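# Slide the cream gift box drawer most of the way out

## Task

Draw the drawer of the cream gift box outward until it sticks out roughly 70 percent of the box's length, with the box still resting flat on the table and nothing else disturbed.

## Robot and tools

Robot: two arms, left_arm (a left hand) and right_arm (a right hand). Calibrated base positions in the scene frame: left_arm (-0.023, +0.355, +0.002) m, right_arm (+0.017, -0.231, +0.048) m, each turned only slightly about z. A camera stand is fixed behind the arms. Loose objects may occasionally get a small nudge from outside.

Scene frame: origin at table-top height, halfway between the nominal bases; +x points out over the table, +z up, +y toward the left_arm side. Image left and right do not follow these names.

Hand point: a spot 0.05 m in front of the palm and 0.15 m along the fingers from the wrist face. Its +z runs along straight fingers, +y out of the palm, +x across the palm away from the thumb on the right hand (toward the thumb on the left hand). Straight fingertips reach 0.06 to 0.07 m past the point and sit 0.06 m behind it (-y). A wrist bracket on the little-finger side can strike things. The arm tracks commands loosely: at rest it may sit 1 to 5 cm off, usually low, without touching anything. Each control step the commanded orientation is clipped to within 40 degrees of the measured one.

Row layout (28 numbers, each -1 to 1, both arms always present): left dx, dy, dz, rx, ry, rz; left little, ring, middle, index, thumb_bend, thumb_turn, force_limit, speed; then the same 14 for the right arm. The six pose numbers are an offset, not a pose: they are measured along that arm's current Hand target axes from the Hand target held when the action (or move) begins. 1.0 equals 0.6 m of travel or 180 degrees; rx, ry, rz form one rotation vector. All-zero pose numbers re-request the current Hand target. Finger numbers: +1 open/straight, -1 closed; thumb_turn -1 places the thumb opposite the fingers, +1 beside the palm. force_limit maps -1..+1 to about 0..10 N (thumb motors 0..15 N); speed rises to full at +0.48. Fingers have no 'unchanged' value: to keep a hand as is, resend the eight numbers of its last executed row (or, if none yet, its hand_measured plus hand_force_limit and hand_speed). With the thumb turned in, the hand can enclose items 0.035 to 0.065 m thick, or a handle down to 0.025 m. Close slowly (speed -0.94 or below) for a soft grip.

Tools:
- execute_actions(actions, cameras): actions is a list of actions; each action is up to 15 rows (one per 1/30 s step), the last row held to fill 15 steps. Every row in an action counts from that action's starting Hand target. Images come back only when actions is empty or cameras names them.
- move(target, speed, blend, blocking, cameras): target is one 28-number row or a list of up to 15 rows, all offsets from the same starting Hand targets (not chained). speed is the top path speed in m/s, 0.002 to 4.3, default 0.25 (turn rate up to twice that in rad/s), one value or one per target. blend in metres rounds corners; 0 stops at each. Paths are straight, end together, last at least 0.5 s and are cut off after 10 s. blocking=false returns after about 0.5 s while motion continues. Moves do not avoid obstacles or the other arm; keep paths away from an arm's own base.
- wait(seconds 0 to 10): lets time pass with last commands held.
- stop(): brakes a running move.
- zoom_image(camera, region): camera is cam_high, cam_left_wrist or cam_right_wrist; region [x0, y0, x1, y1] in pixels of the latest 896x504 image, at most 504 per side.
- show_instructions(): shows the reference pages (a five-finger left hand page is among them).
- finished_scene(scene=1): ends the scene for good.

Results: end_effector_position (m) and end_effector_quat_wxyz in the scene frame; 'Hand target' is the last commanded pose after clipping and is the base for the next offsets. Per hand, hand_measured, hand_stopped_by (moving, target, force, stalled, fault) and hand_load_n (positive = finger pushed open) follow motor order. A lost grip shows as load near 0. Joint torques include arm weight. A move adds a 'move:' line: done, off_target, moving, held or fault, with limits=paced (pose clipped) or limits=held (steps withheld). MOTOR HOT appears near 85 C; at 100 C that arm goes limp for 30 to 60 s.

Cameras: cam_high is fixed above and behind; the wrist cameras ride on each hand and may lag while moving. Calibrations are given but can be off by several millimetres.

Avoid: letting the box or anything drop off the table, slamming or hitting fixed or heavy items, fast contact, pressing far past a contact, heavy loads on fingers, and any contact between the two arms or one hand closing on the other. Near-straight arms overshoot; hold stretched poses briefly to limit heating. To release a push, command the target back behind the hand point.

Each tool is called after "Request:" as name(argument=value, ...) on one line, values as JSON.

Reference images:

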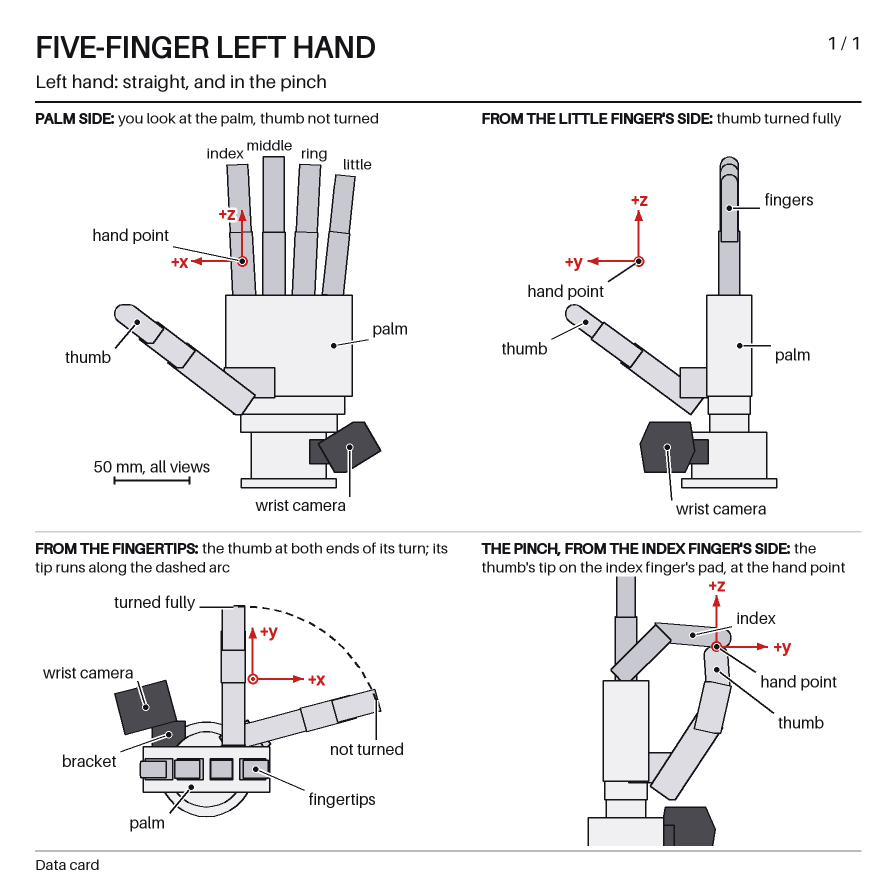

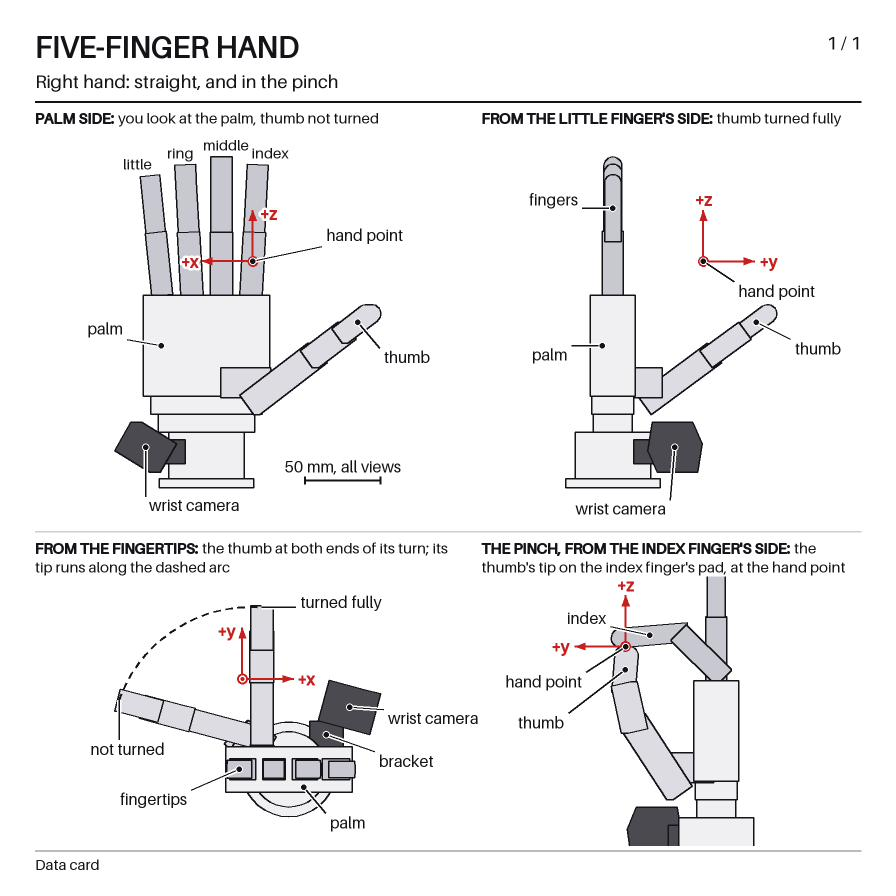

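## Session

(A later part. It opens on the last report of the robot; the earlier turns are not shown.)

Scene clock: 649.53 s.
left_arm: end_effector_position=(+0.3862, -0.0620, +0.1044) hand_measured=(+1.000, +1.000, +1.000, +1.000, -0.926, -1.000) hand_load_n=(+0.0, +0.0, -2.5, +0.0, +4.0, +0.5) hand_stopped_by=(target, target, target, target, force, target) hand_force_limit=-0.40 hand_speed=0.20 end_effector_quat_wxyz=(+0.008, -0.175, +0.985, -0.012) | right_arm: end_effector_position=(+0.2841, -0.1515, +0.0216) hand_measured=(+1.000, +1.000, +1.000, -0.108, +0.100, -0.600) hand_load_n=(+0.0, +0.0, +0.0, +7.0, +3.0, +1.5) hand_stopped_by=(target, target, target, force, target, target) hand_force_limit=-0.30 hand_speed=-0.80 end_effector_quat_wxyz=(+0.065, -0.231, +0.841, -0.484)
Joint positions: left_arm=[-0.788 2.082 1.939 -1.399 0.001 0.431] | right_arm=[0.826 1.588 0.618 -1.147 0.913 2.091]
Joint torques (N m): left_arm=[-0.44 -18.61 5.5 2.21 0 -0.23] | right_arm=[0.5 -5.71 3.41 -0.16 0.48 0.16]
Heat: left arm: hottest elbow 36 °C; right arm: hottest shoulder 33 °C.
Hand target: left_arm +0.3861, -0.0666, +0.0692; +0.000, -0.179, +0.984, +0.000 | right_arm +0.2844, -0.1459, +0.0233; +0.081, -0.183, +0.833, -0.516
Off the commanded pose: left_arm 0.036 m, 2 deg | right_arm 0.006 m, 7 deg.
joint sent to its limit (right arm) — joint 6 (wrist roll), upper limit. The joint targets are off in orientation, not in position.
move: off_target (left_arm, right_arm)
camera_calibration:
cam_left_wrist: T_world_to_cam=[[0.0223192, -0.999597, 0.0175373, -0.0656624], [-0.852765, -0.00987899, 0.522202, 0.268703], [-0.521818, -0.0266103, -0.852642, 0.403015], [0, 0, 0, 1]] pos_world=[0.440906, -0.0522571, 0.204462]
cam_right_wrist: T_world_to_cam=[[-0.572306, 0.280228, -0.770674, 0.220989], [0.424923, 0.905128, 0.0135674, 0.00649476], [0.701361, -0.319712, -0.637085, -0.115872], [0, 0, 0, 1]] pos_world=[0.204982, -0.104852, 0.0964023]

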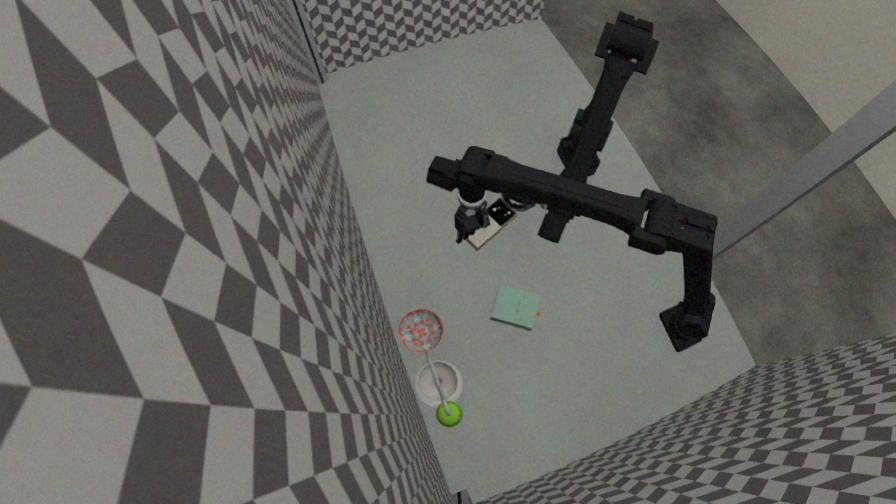

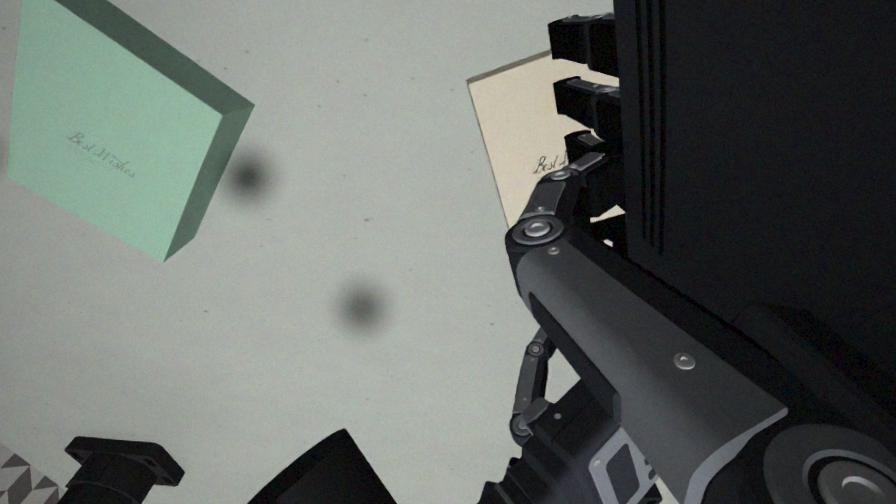

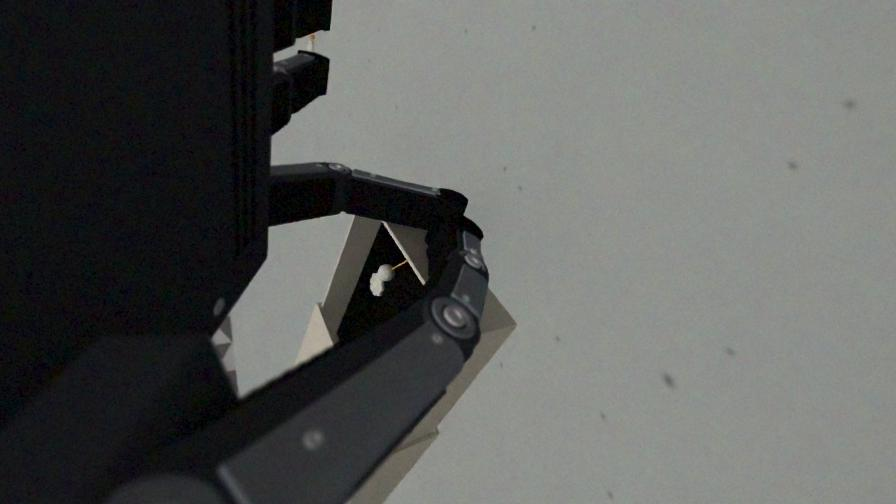

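Request:
move(target=[0,0,0,0,0,0, 1,1,1,1,-1,-1,-0.4,0.2, 0.0075,0.0005,0,0,0,0, 1,1,1,-0.4,0.1,-0.6,-0.3,-0.8], cameras=["cam_high","cam_right_wrist"], speed=0.03)

Request:
zoom_image(camera="cam_high", region=[455, 190, 525, 260])

Scene clock: 684.10 s.
left_arm: end_effector_position=(+0.3862, -0.0620, +0.1044) hand_measured=(+1.000, +1.000, +1.000, +1.000, -0.926, -1.000) hand_load_n=(+0.0, +0.0, -2.5, +0.0, +4.0, +0.5) hand_stopped_by=(target, target, target, target, force, target) hand_force_limit=-0.40 hand_speed=0.20 end_effector_quat_wxyz=(+0.008, -0.175, +0.985, -0.012) | right_arm: end_effector_position=(+0.2804, -0.1527, +0.0217) hand_measured=(+1.000, +1.000, +1.000, -0.108, +0.100, -0.600) hand_load_n=(+0.0, +0.0, +0.0, +7.0, +3.0, +1.5) hand_stopped_by=(target, target, target, force, target, target) hand_force_limit=-0.30 hand_speed=-0.80 end_effector_quat_wxyz=(+0.065, -0.232, +0.842, -0.483)
Joint positions: left_arm=[-0.788 2.082 1.939 -1.399 0.001 0.431] | right_arm=[0.83 1.578 0.608 -1.147 0.909 2.092]
Joint torques (N m): left_arm=[-0.15 -18.55 5.49 2.19 0.02 -0.23] | right_arm=[0.97 -5.89 3.22 -0.24 0.43 0.08]
Heat: left arm: hottest elbow 35 °C; right arm: hottest shoulder 33 °C.
Hand target: left_arm +0.3861, -0.0666, +0.0692; +0.000, -0.179, +0.984, +0.000 | right_arm +0.2801, -0.1475, +0.0232; +0.081, -0.184, +0.833, -0.516
Off the commanded pose: left_arm 0.036 m, 2 deg | right_arm 0.005 m, 7 deg.
joint sent to its limit (right arm) — joint 6 (wrist roll), upper limit. The joint targets are off in orientation, not in position.
move: off_target (left_arm, right_arm)
camera_calibration:
cam_right_wrist: T_world_to_cam=[[-0.574945, 0.281058, -0.768404, 0.220139], [0.423177, 0.905927, 0.0147246, 0.00970294], [0.700257, -0.316705, -0.639795, -0.112704], [0, 0, 0, 1]] pos_world=[0.201383, -0.106356, 0.0969061]
Images, in order (width x height): cam_high 896x504, cam_right_wrist 896x504.

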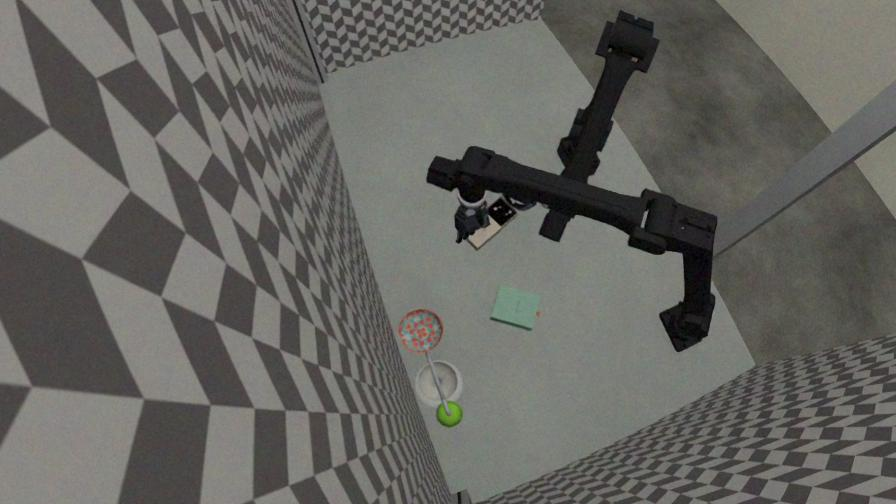

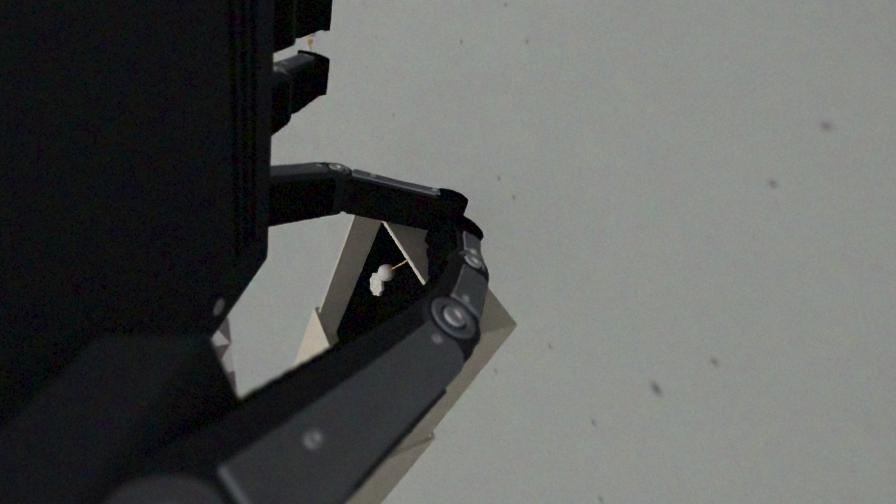

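Scaled by 7.200.

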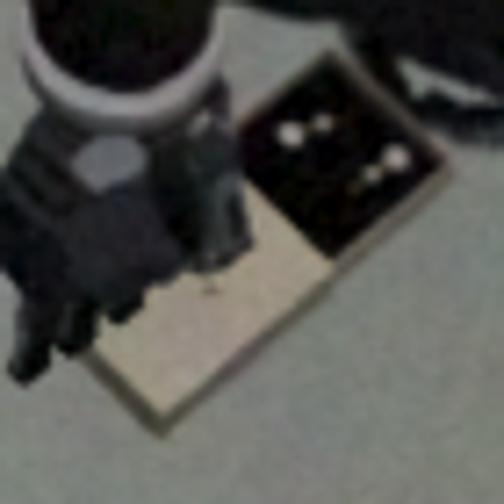

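Request:
execute_actions(actions=[[[0,0,0,0,0,0, 1,1,1,1,-1,-1,-0.4,0.2, 0,0,0,0,0,0, 1,1,1,0.2,0.1,-0.6,-0.3,-0.5]],[[0,0,0,0,0,0, 1,1,1,1,-1,-1,-0.4,0.2, 0,0,0,0,0,0, 1,1,1,0.2,0.1,-0.6,-0.3,-0.5]],[[0,0,0,0,0,0, 1,1,1,1,-1,-1,-0.4,0.2, 0,0,0,0,0,0, 1,1,1,0.2,0.35,-0.6,-0.3,-0.5]],[[0,0,0,0,0,0, 1,1,1,1,-1,-1,-0.4,0.2, 0,0,0,0,0,0, 1,1,1,0.2,0.35,-0.6,-0.3,-0.5]]], cameras=["cam_right_wrist"])

Request:
zoom_image(camera="cam_right_wrist", region=[300, 140, 560, 360])

Scene clock: 704.80 s.
left_arm: end_effector_position=(+0.3872, -0.0631, +0.1041) hand_measured=(+1.000, +1.000, +1.000, +1.000, -0.926, -1.000) hand_load_n=(+0.0, +0.0, -2.0, +0.0, +4.0, +0.5) hand_stopped_by=(target, target, target, target, force, target) hand_force_limit=-0.40 hand_speed=0.20 end_effector_quat_wxyz=(+0.009, -0.174, +0.985, -0.014) | right_arm: end_effector_position=(+0.2801, -0.1516, +0.0219) hand_measured=(+1.000, +1.000, +1.000, +0.200, +0.350, -0.600) hand_load_n=(+0.0, +0.0, +0.0, -0.5, +0.0, +0.0) hand_stopped_by=(target, target, target, target, target, target) hand_force_limit=-0.30 hand_speed=-0.50 end_effector_quat_wxyz=(+0.065, -0.233, +0.842, -0.482)
Joint positions: left_arm=[-0.788 2.082 1.939 -1.394 0.001 0.431] | right_arm=[0.833 1.577 0.608 -1.147 0.907 2.092]
Joint torques (N m): left_arm=[-0.67 -18.78 5.55 1.94 0.01 -0.25] | right_arm=[0.67 -5.3 3.14 -0.16 0.53 0.16]
Heat: left arm: hottest shoulder 35 °C; right arm: hottest shoulder 33 °C.
Hand target: left_arm +0.3861, -0.0667, +0.0692; +0.000, -0.179, +0.984, +0.000 | right_arm +0.2801, -0.1475, +0.0232; +0.081, -0.184, +0.833, -0.516
Off the commanded pose: left_arm 0.035 m, 2 deg | right_arm 0.004 m, 7 deg.
joint sent to its limit (right arm) — joint 6 (wrist roll), upper limit. The joint targets are off in orientation, not in position.
camera_calibration:
cam_right_wrist: T_world_to_cam=[[-0.575454, 0.281342, -0.767919, 0.219895], [0.421104, 0.906859, 0.0166842, 0.00960583], [0.701088, -0.313772, -0.64033, -0.111812], [0, 0, 0, 1]] pos_world=[0.200884, -0.10566, 0.0971048]
Images, in order (width x height): cam_right_wrist 896x504.

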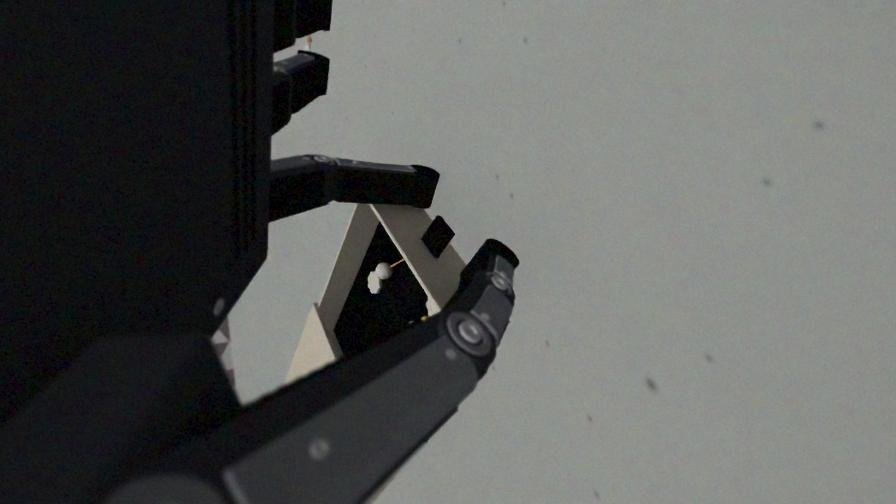

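Scaled by 1.938.

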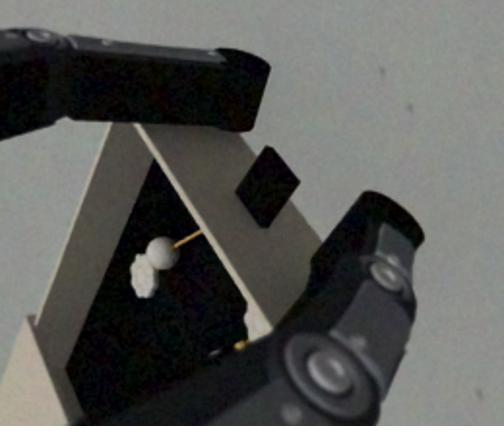

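Request:
move(target=[[0,0,0,0,0,0, 1,1,1,1,-1,-1,-0.4,0.2, 0.0837,0.0005,-0.002,0,0,0, 1,1,1,0.2,0.35,-0.6,-0.3,-0.5],[0,0,0,0,0,0, 1,1,1,1,-1,-1,-0.4,0.2, 0.1007,-0.1725,-0.0907,0,0,0, 1,1,1,0.2,0.35,-0.6,-0.3,-0.5]], cameras=["cam_high","cam_left_wrist","cam_right_wrist"], speed=[0.06, 0.15], blend=0.01)

Request:
zoom_image(camera="cam_right_wrist", region=[380, 100, 760, 440])

Scene clock: 716.93 s.
left_arm: end_effector_position=(+0.3872, -0.0631, +0.1041) hand_measured=(+1.000, +1.000, +1.000, +1.000, -0.926, -1.000) hand_load_n=(+0.0, +0.0, -2.0, +0.0, +4.5, +0.5) hand_stopped_by=(target, target, target, target, force, target) hand_force_limit=-0.40 hand_speed=0.20 end_effector_quat_wxyz=(+0.009, -0.174, +0.985, -0.014) | right_arm: end_effector_position=(+0.2212, -0.1817, +0.1300) hand_measured=(+1.000, +1.000, +1.000, +0.200, +0.350, -0.600) hand_load_n=(+0.0, +0.0, +0.0, +0.0, +0.0, +0.0) hand_stopped_by=(target, target, target, target, target, target) hand_force_limit=-0.30 hand_speed=-0.50 end_effector_quat_wxyz=(+0.051, -0.255, +0.847, -0.464)
Joint positions: left_arm=[-0.788 2.082 1.939 -1.394 0.001 0.431] | right_arm=[0.891 1.119 0.59 -1.605 0.839 2.092]
Joint torques (N m): left_arm=[-0.26 -18.67 5.49 2 -0.02 -0.24] | right_arm=[0.56 -0.38 9.65 -1.52 0.47 0.08]
Heat: left arm: hottest shoulder 35 °C; right arm: hottest elbow 33 °C.
Hand target: left_arm +0.3861, -0.0667, +0.0692; +0.000, -0.179, +0.984, +0.000 | right_arm +0.2300, -0.1673, +0.1433; +0.081, -0.184, +0.833, -0.516
Off the commanded pose: left_arm 0.035 m, 2 deg | right_arm 0.022 m, 11 deg.
joint sent to its limit (right arm) — joint 6 (wrist roll), upper limit. The joint targets are off in orientation, not in position.
move: off_target (left_arm, right_arm)
camera_calibration:
cam_left_wrist: T_world_to_cam=[[0.0222569, -0.999517, 0.0216972, -0.0671889], [-0.85458, -0.00775756, 0.519262, 0.270825], [-0.518843, -0.0300992, -0.85434, 0.401989], [0, 0, 0, 1]] pos_world=[0.441505, -0.052956, 0.204264]
cam_right_wrist: T_world_to_cam=[[-0.622811, 0.287771, -0.727526, 0.283991], [0.40194, 0.915488, 0.0180321, 0.0654721], [0.671231, -0.281191, -0.685843, 0.00767012], [0, 0, 0, 1]] pos_world=[0.145409, -0.139507, 0.210691]

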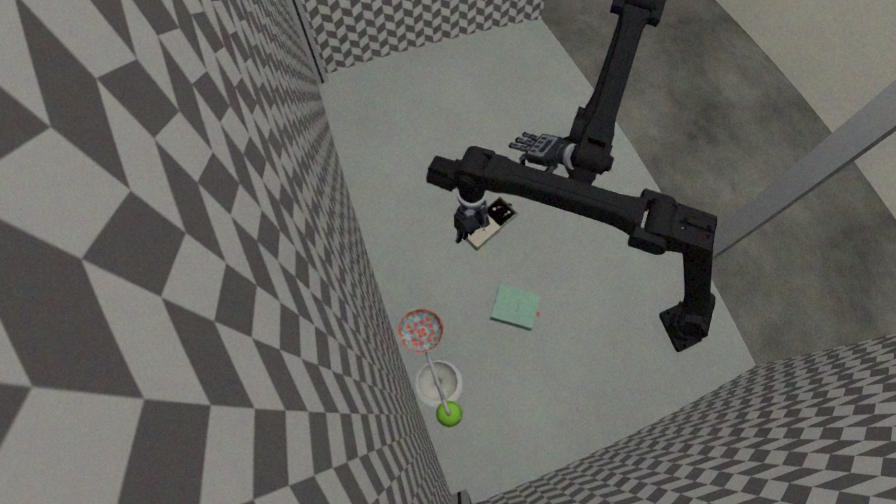

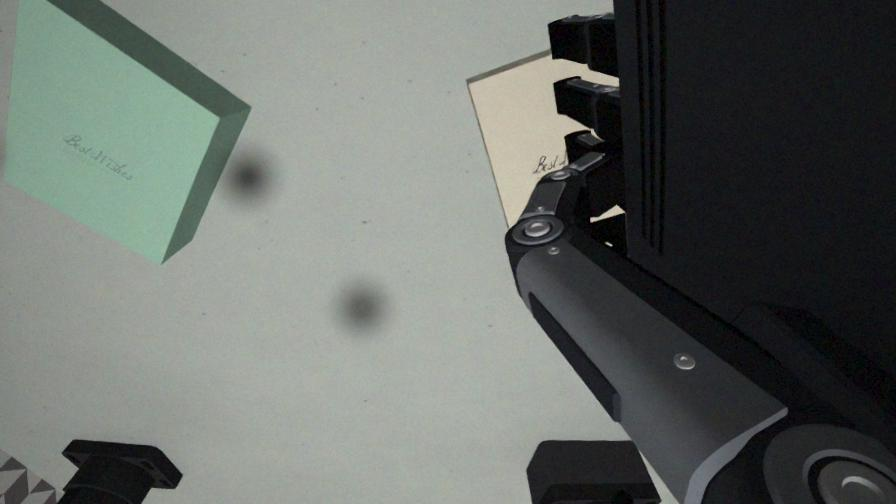

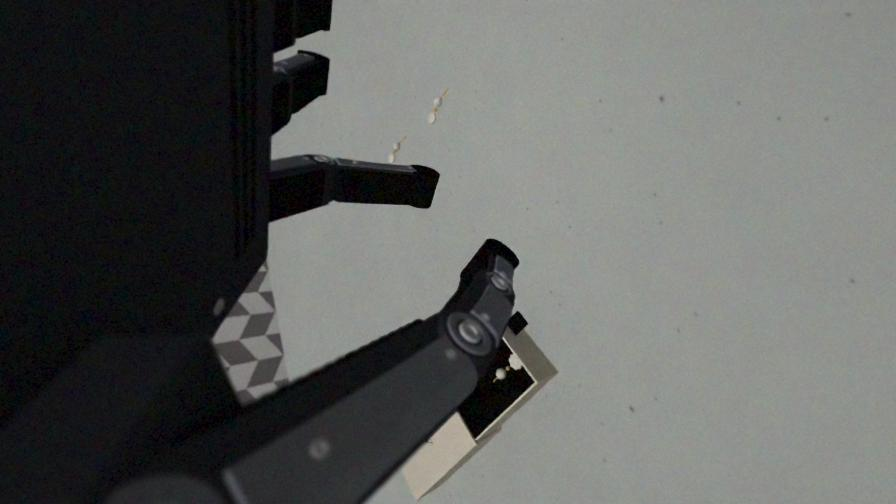

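Scaled by 1.326.

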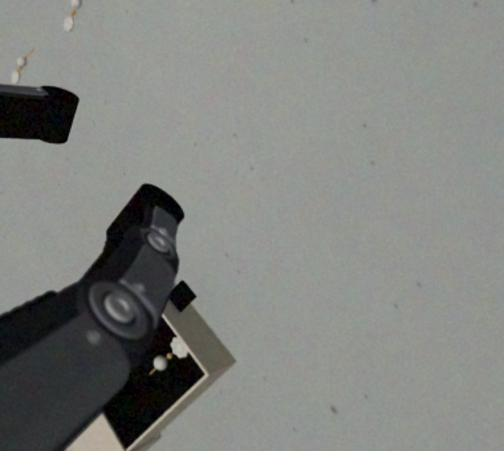

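Request:
zoom_image(camera="cam_right_wrist", region=[390, 304, 590, 504])

Request:
zoom_image(camera="cam_high", region=[455, 190, 525, 260])

Scaled by 2.520.

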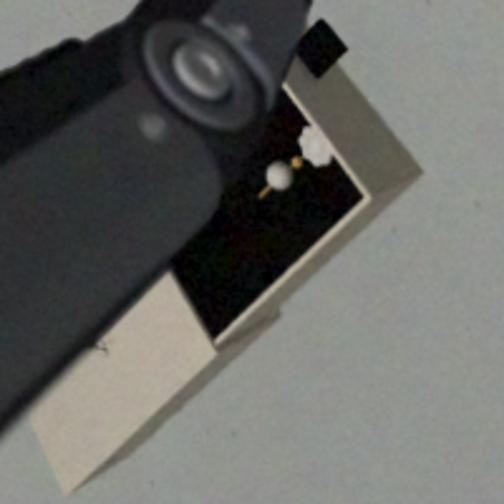

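Scaled by 7.200.

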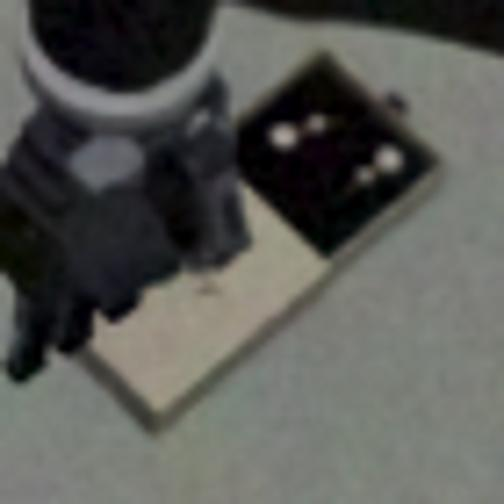

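Request:
move(target=[[0,0,-0.08,0,0,0, 1,1,1,1,-1,-1,-0.4,0.2, 0,0,0,0,0,0, 1,1,1,0.2,0.35,-0.6,-0.3,-0.5],[0,0,-0.25,0,0,0, 1,1,1,1,-1,-1,-0.4,0.2, 0,0,0,0,0,0, 1,1,1,0.2,0.35,-0.6,-0.3,-0.5]], cameras=["cam_high","cam_left_wrist","cam_right_wrist"], speed=[0.06, 0.15], blend=0.01)

Request:
zoom_image(camera="cam_left_wrist", region=[420, 0, 720, 280])

Request:
zoom_image(camera="cam_right_wrist", region=[390, 304, 590, 504])

Request:
zoom_image(camera="cam_high", region=[445, 180, 545, 270])

Scene clock: 745.63 s.
left_arm: end_effector_position=(+0.3844, -0.0604, +0.2037) hand_measured=(+1.000, +1.000, +1.000, +1.000, -0.926, -1.000) hand_load_n=(+0.0, +0.0, +0.0, +0.0, +4.0, +0.5) hand_stopped_by=(target, target, target, target, force, target) hand_force_limit=-0.40 hand_speed=0.20 end_effector_quat_wxyz=(+0.005, -0.175, +0.985, -0.008) | right_arm: end_effector_position=(+0.2212, -0.1817, +0.1300) hand_measured=(+1.000, +1.000, +1.000, +0.200, +0.350, -0.600) hand_load_n=(+0.0, +0.0, +0.0, +0.0, +0.0, +0.0) hand_stopped_by=(target, target, target, target, target, target) hand_force_limit=-0.30 hand_speed=-0.50 end_effector_quat_wxyz=(+0.051, -0.255, +0.847, -0.464)
Joint positions: left_arm=[-0.788 2.079 2.193 -1.666 0.001 0.43] | right_arm=[0.891 1.119 0.59 -1.605 0.839 2.092]
Joint torques (N m): left_arm=[-0.44 -23.53 9.43 0.14 0.03 -0.25] | right_arm=[0.15 -1.2 9.57 -1.42 0.44 0.13]
Heat: left arm: hottest shoulder 35 °C; right arm: hottest elbow 36 °C.
Hand target: left_arm +0.3862, -0.0667, +0.2190; +0.000, -0.179, +0.984, +0.000 | right_arm +0.2300, -0.1673, +0.1433; +0.081, -0.184, +0.833, -0.516
Off the commanded pose: left_arm 0.017 m, 1 deg | right_arm 0.022 m, 11 deg.
joint sent to its limit (left arm) — joint 4 (wrist pitch), lower limit. The joint targets are off in orientation, not in position.
joint sent to its limit (right arm) — joint 6 (wrist roll), upper limit. The joint targets are off in orientation, not in position.
move: off_target (left_arm, right_arm)
camera_calibration:
cam_left_wrist: T_world_to_cam=[[0.0228094, -0.999689, 0.010106, -0.0643402], [-0.848677, -0.0140188, 0.528726, 0.212144], [-0.52842, -0.0206367, -0.848732, 0.488815], [0, 0, 0, 1]] pos_world=[0.439808, -0.0512586, 0.303357]
cam_right_wrist: T_world_to_cam=[[-0.622811, 0.287771, -0.727526, 0.283991], [0.40194, 0.915488, 0.0180321, 0.0654721], [0.671231, -0.281191, -0.685843, 0.00767012], [0, 0, 0, 1]] pos_world=[0.145409, -0.139507, 0.210691]

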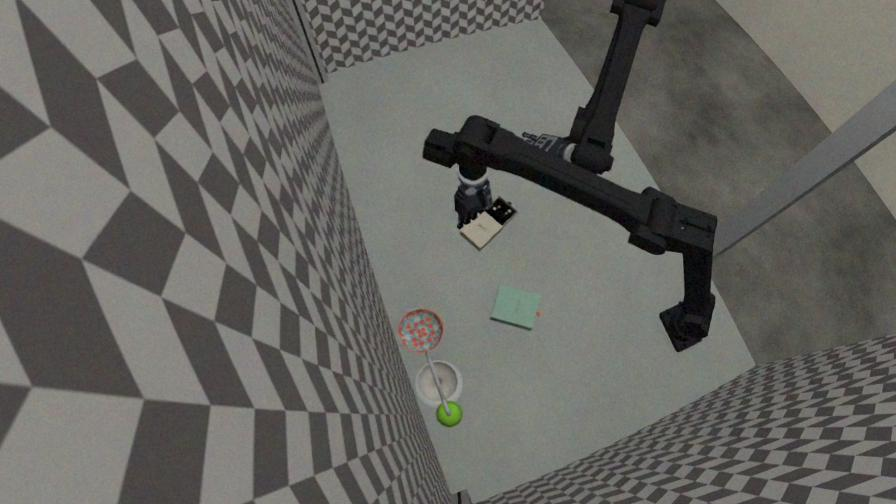

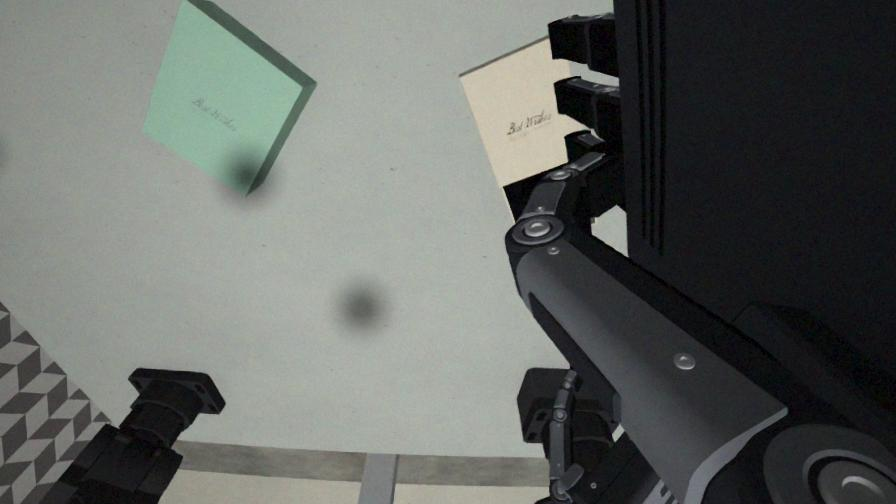

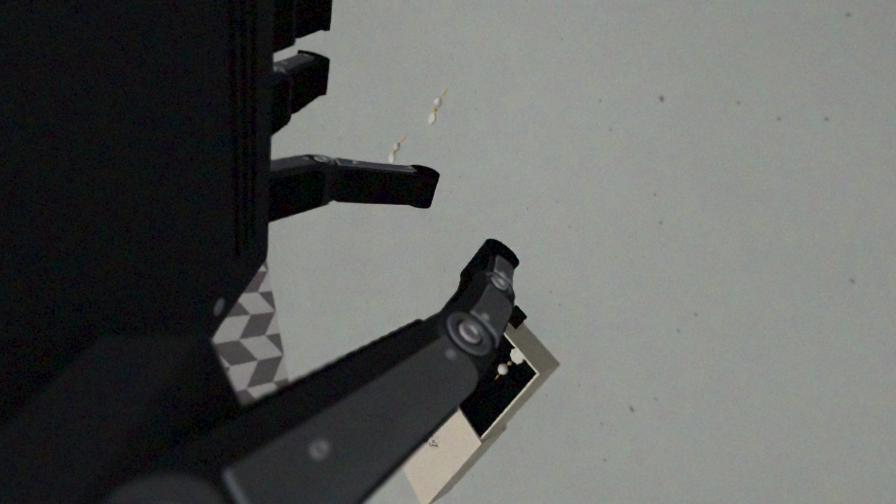

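Scaled by 1.680.

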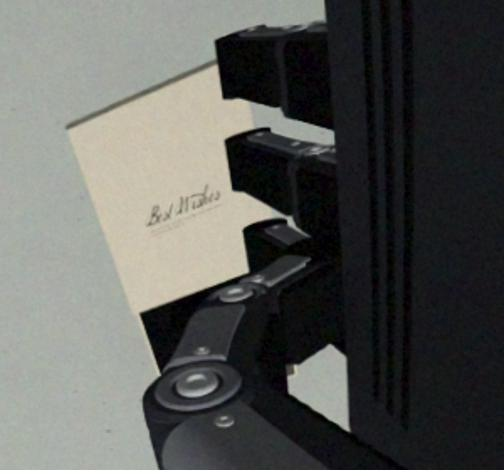

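Scaled by 2.520.

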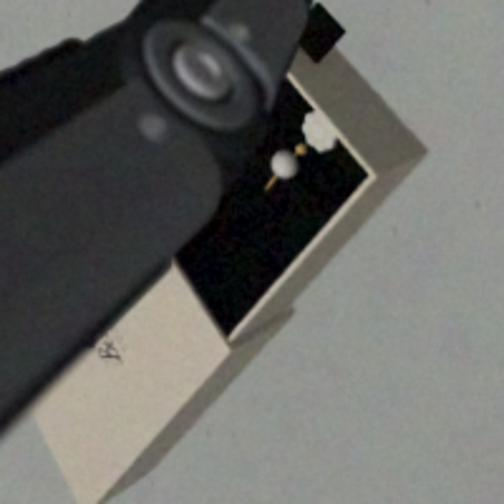

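Scaled by 5.040.

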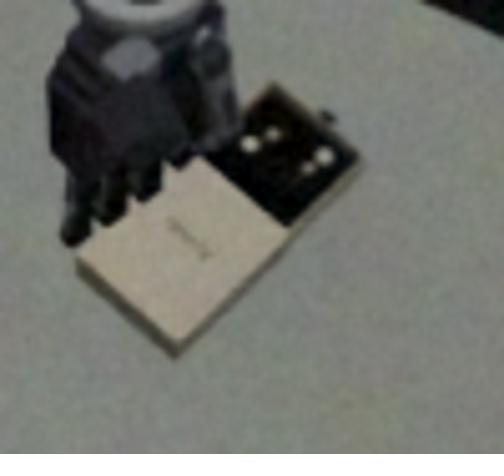

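Request:
finished_scene()

The scene is finished: the task was done.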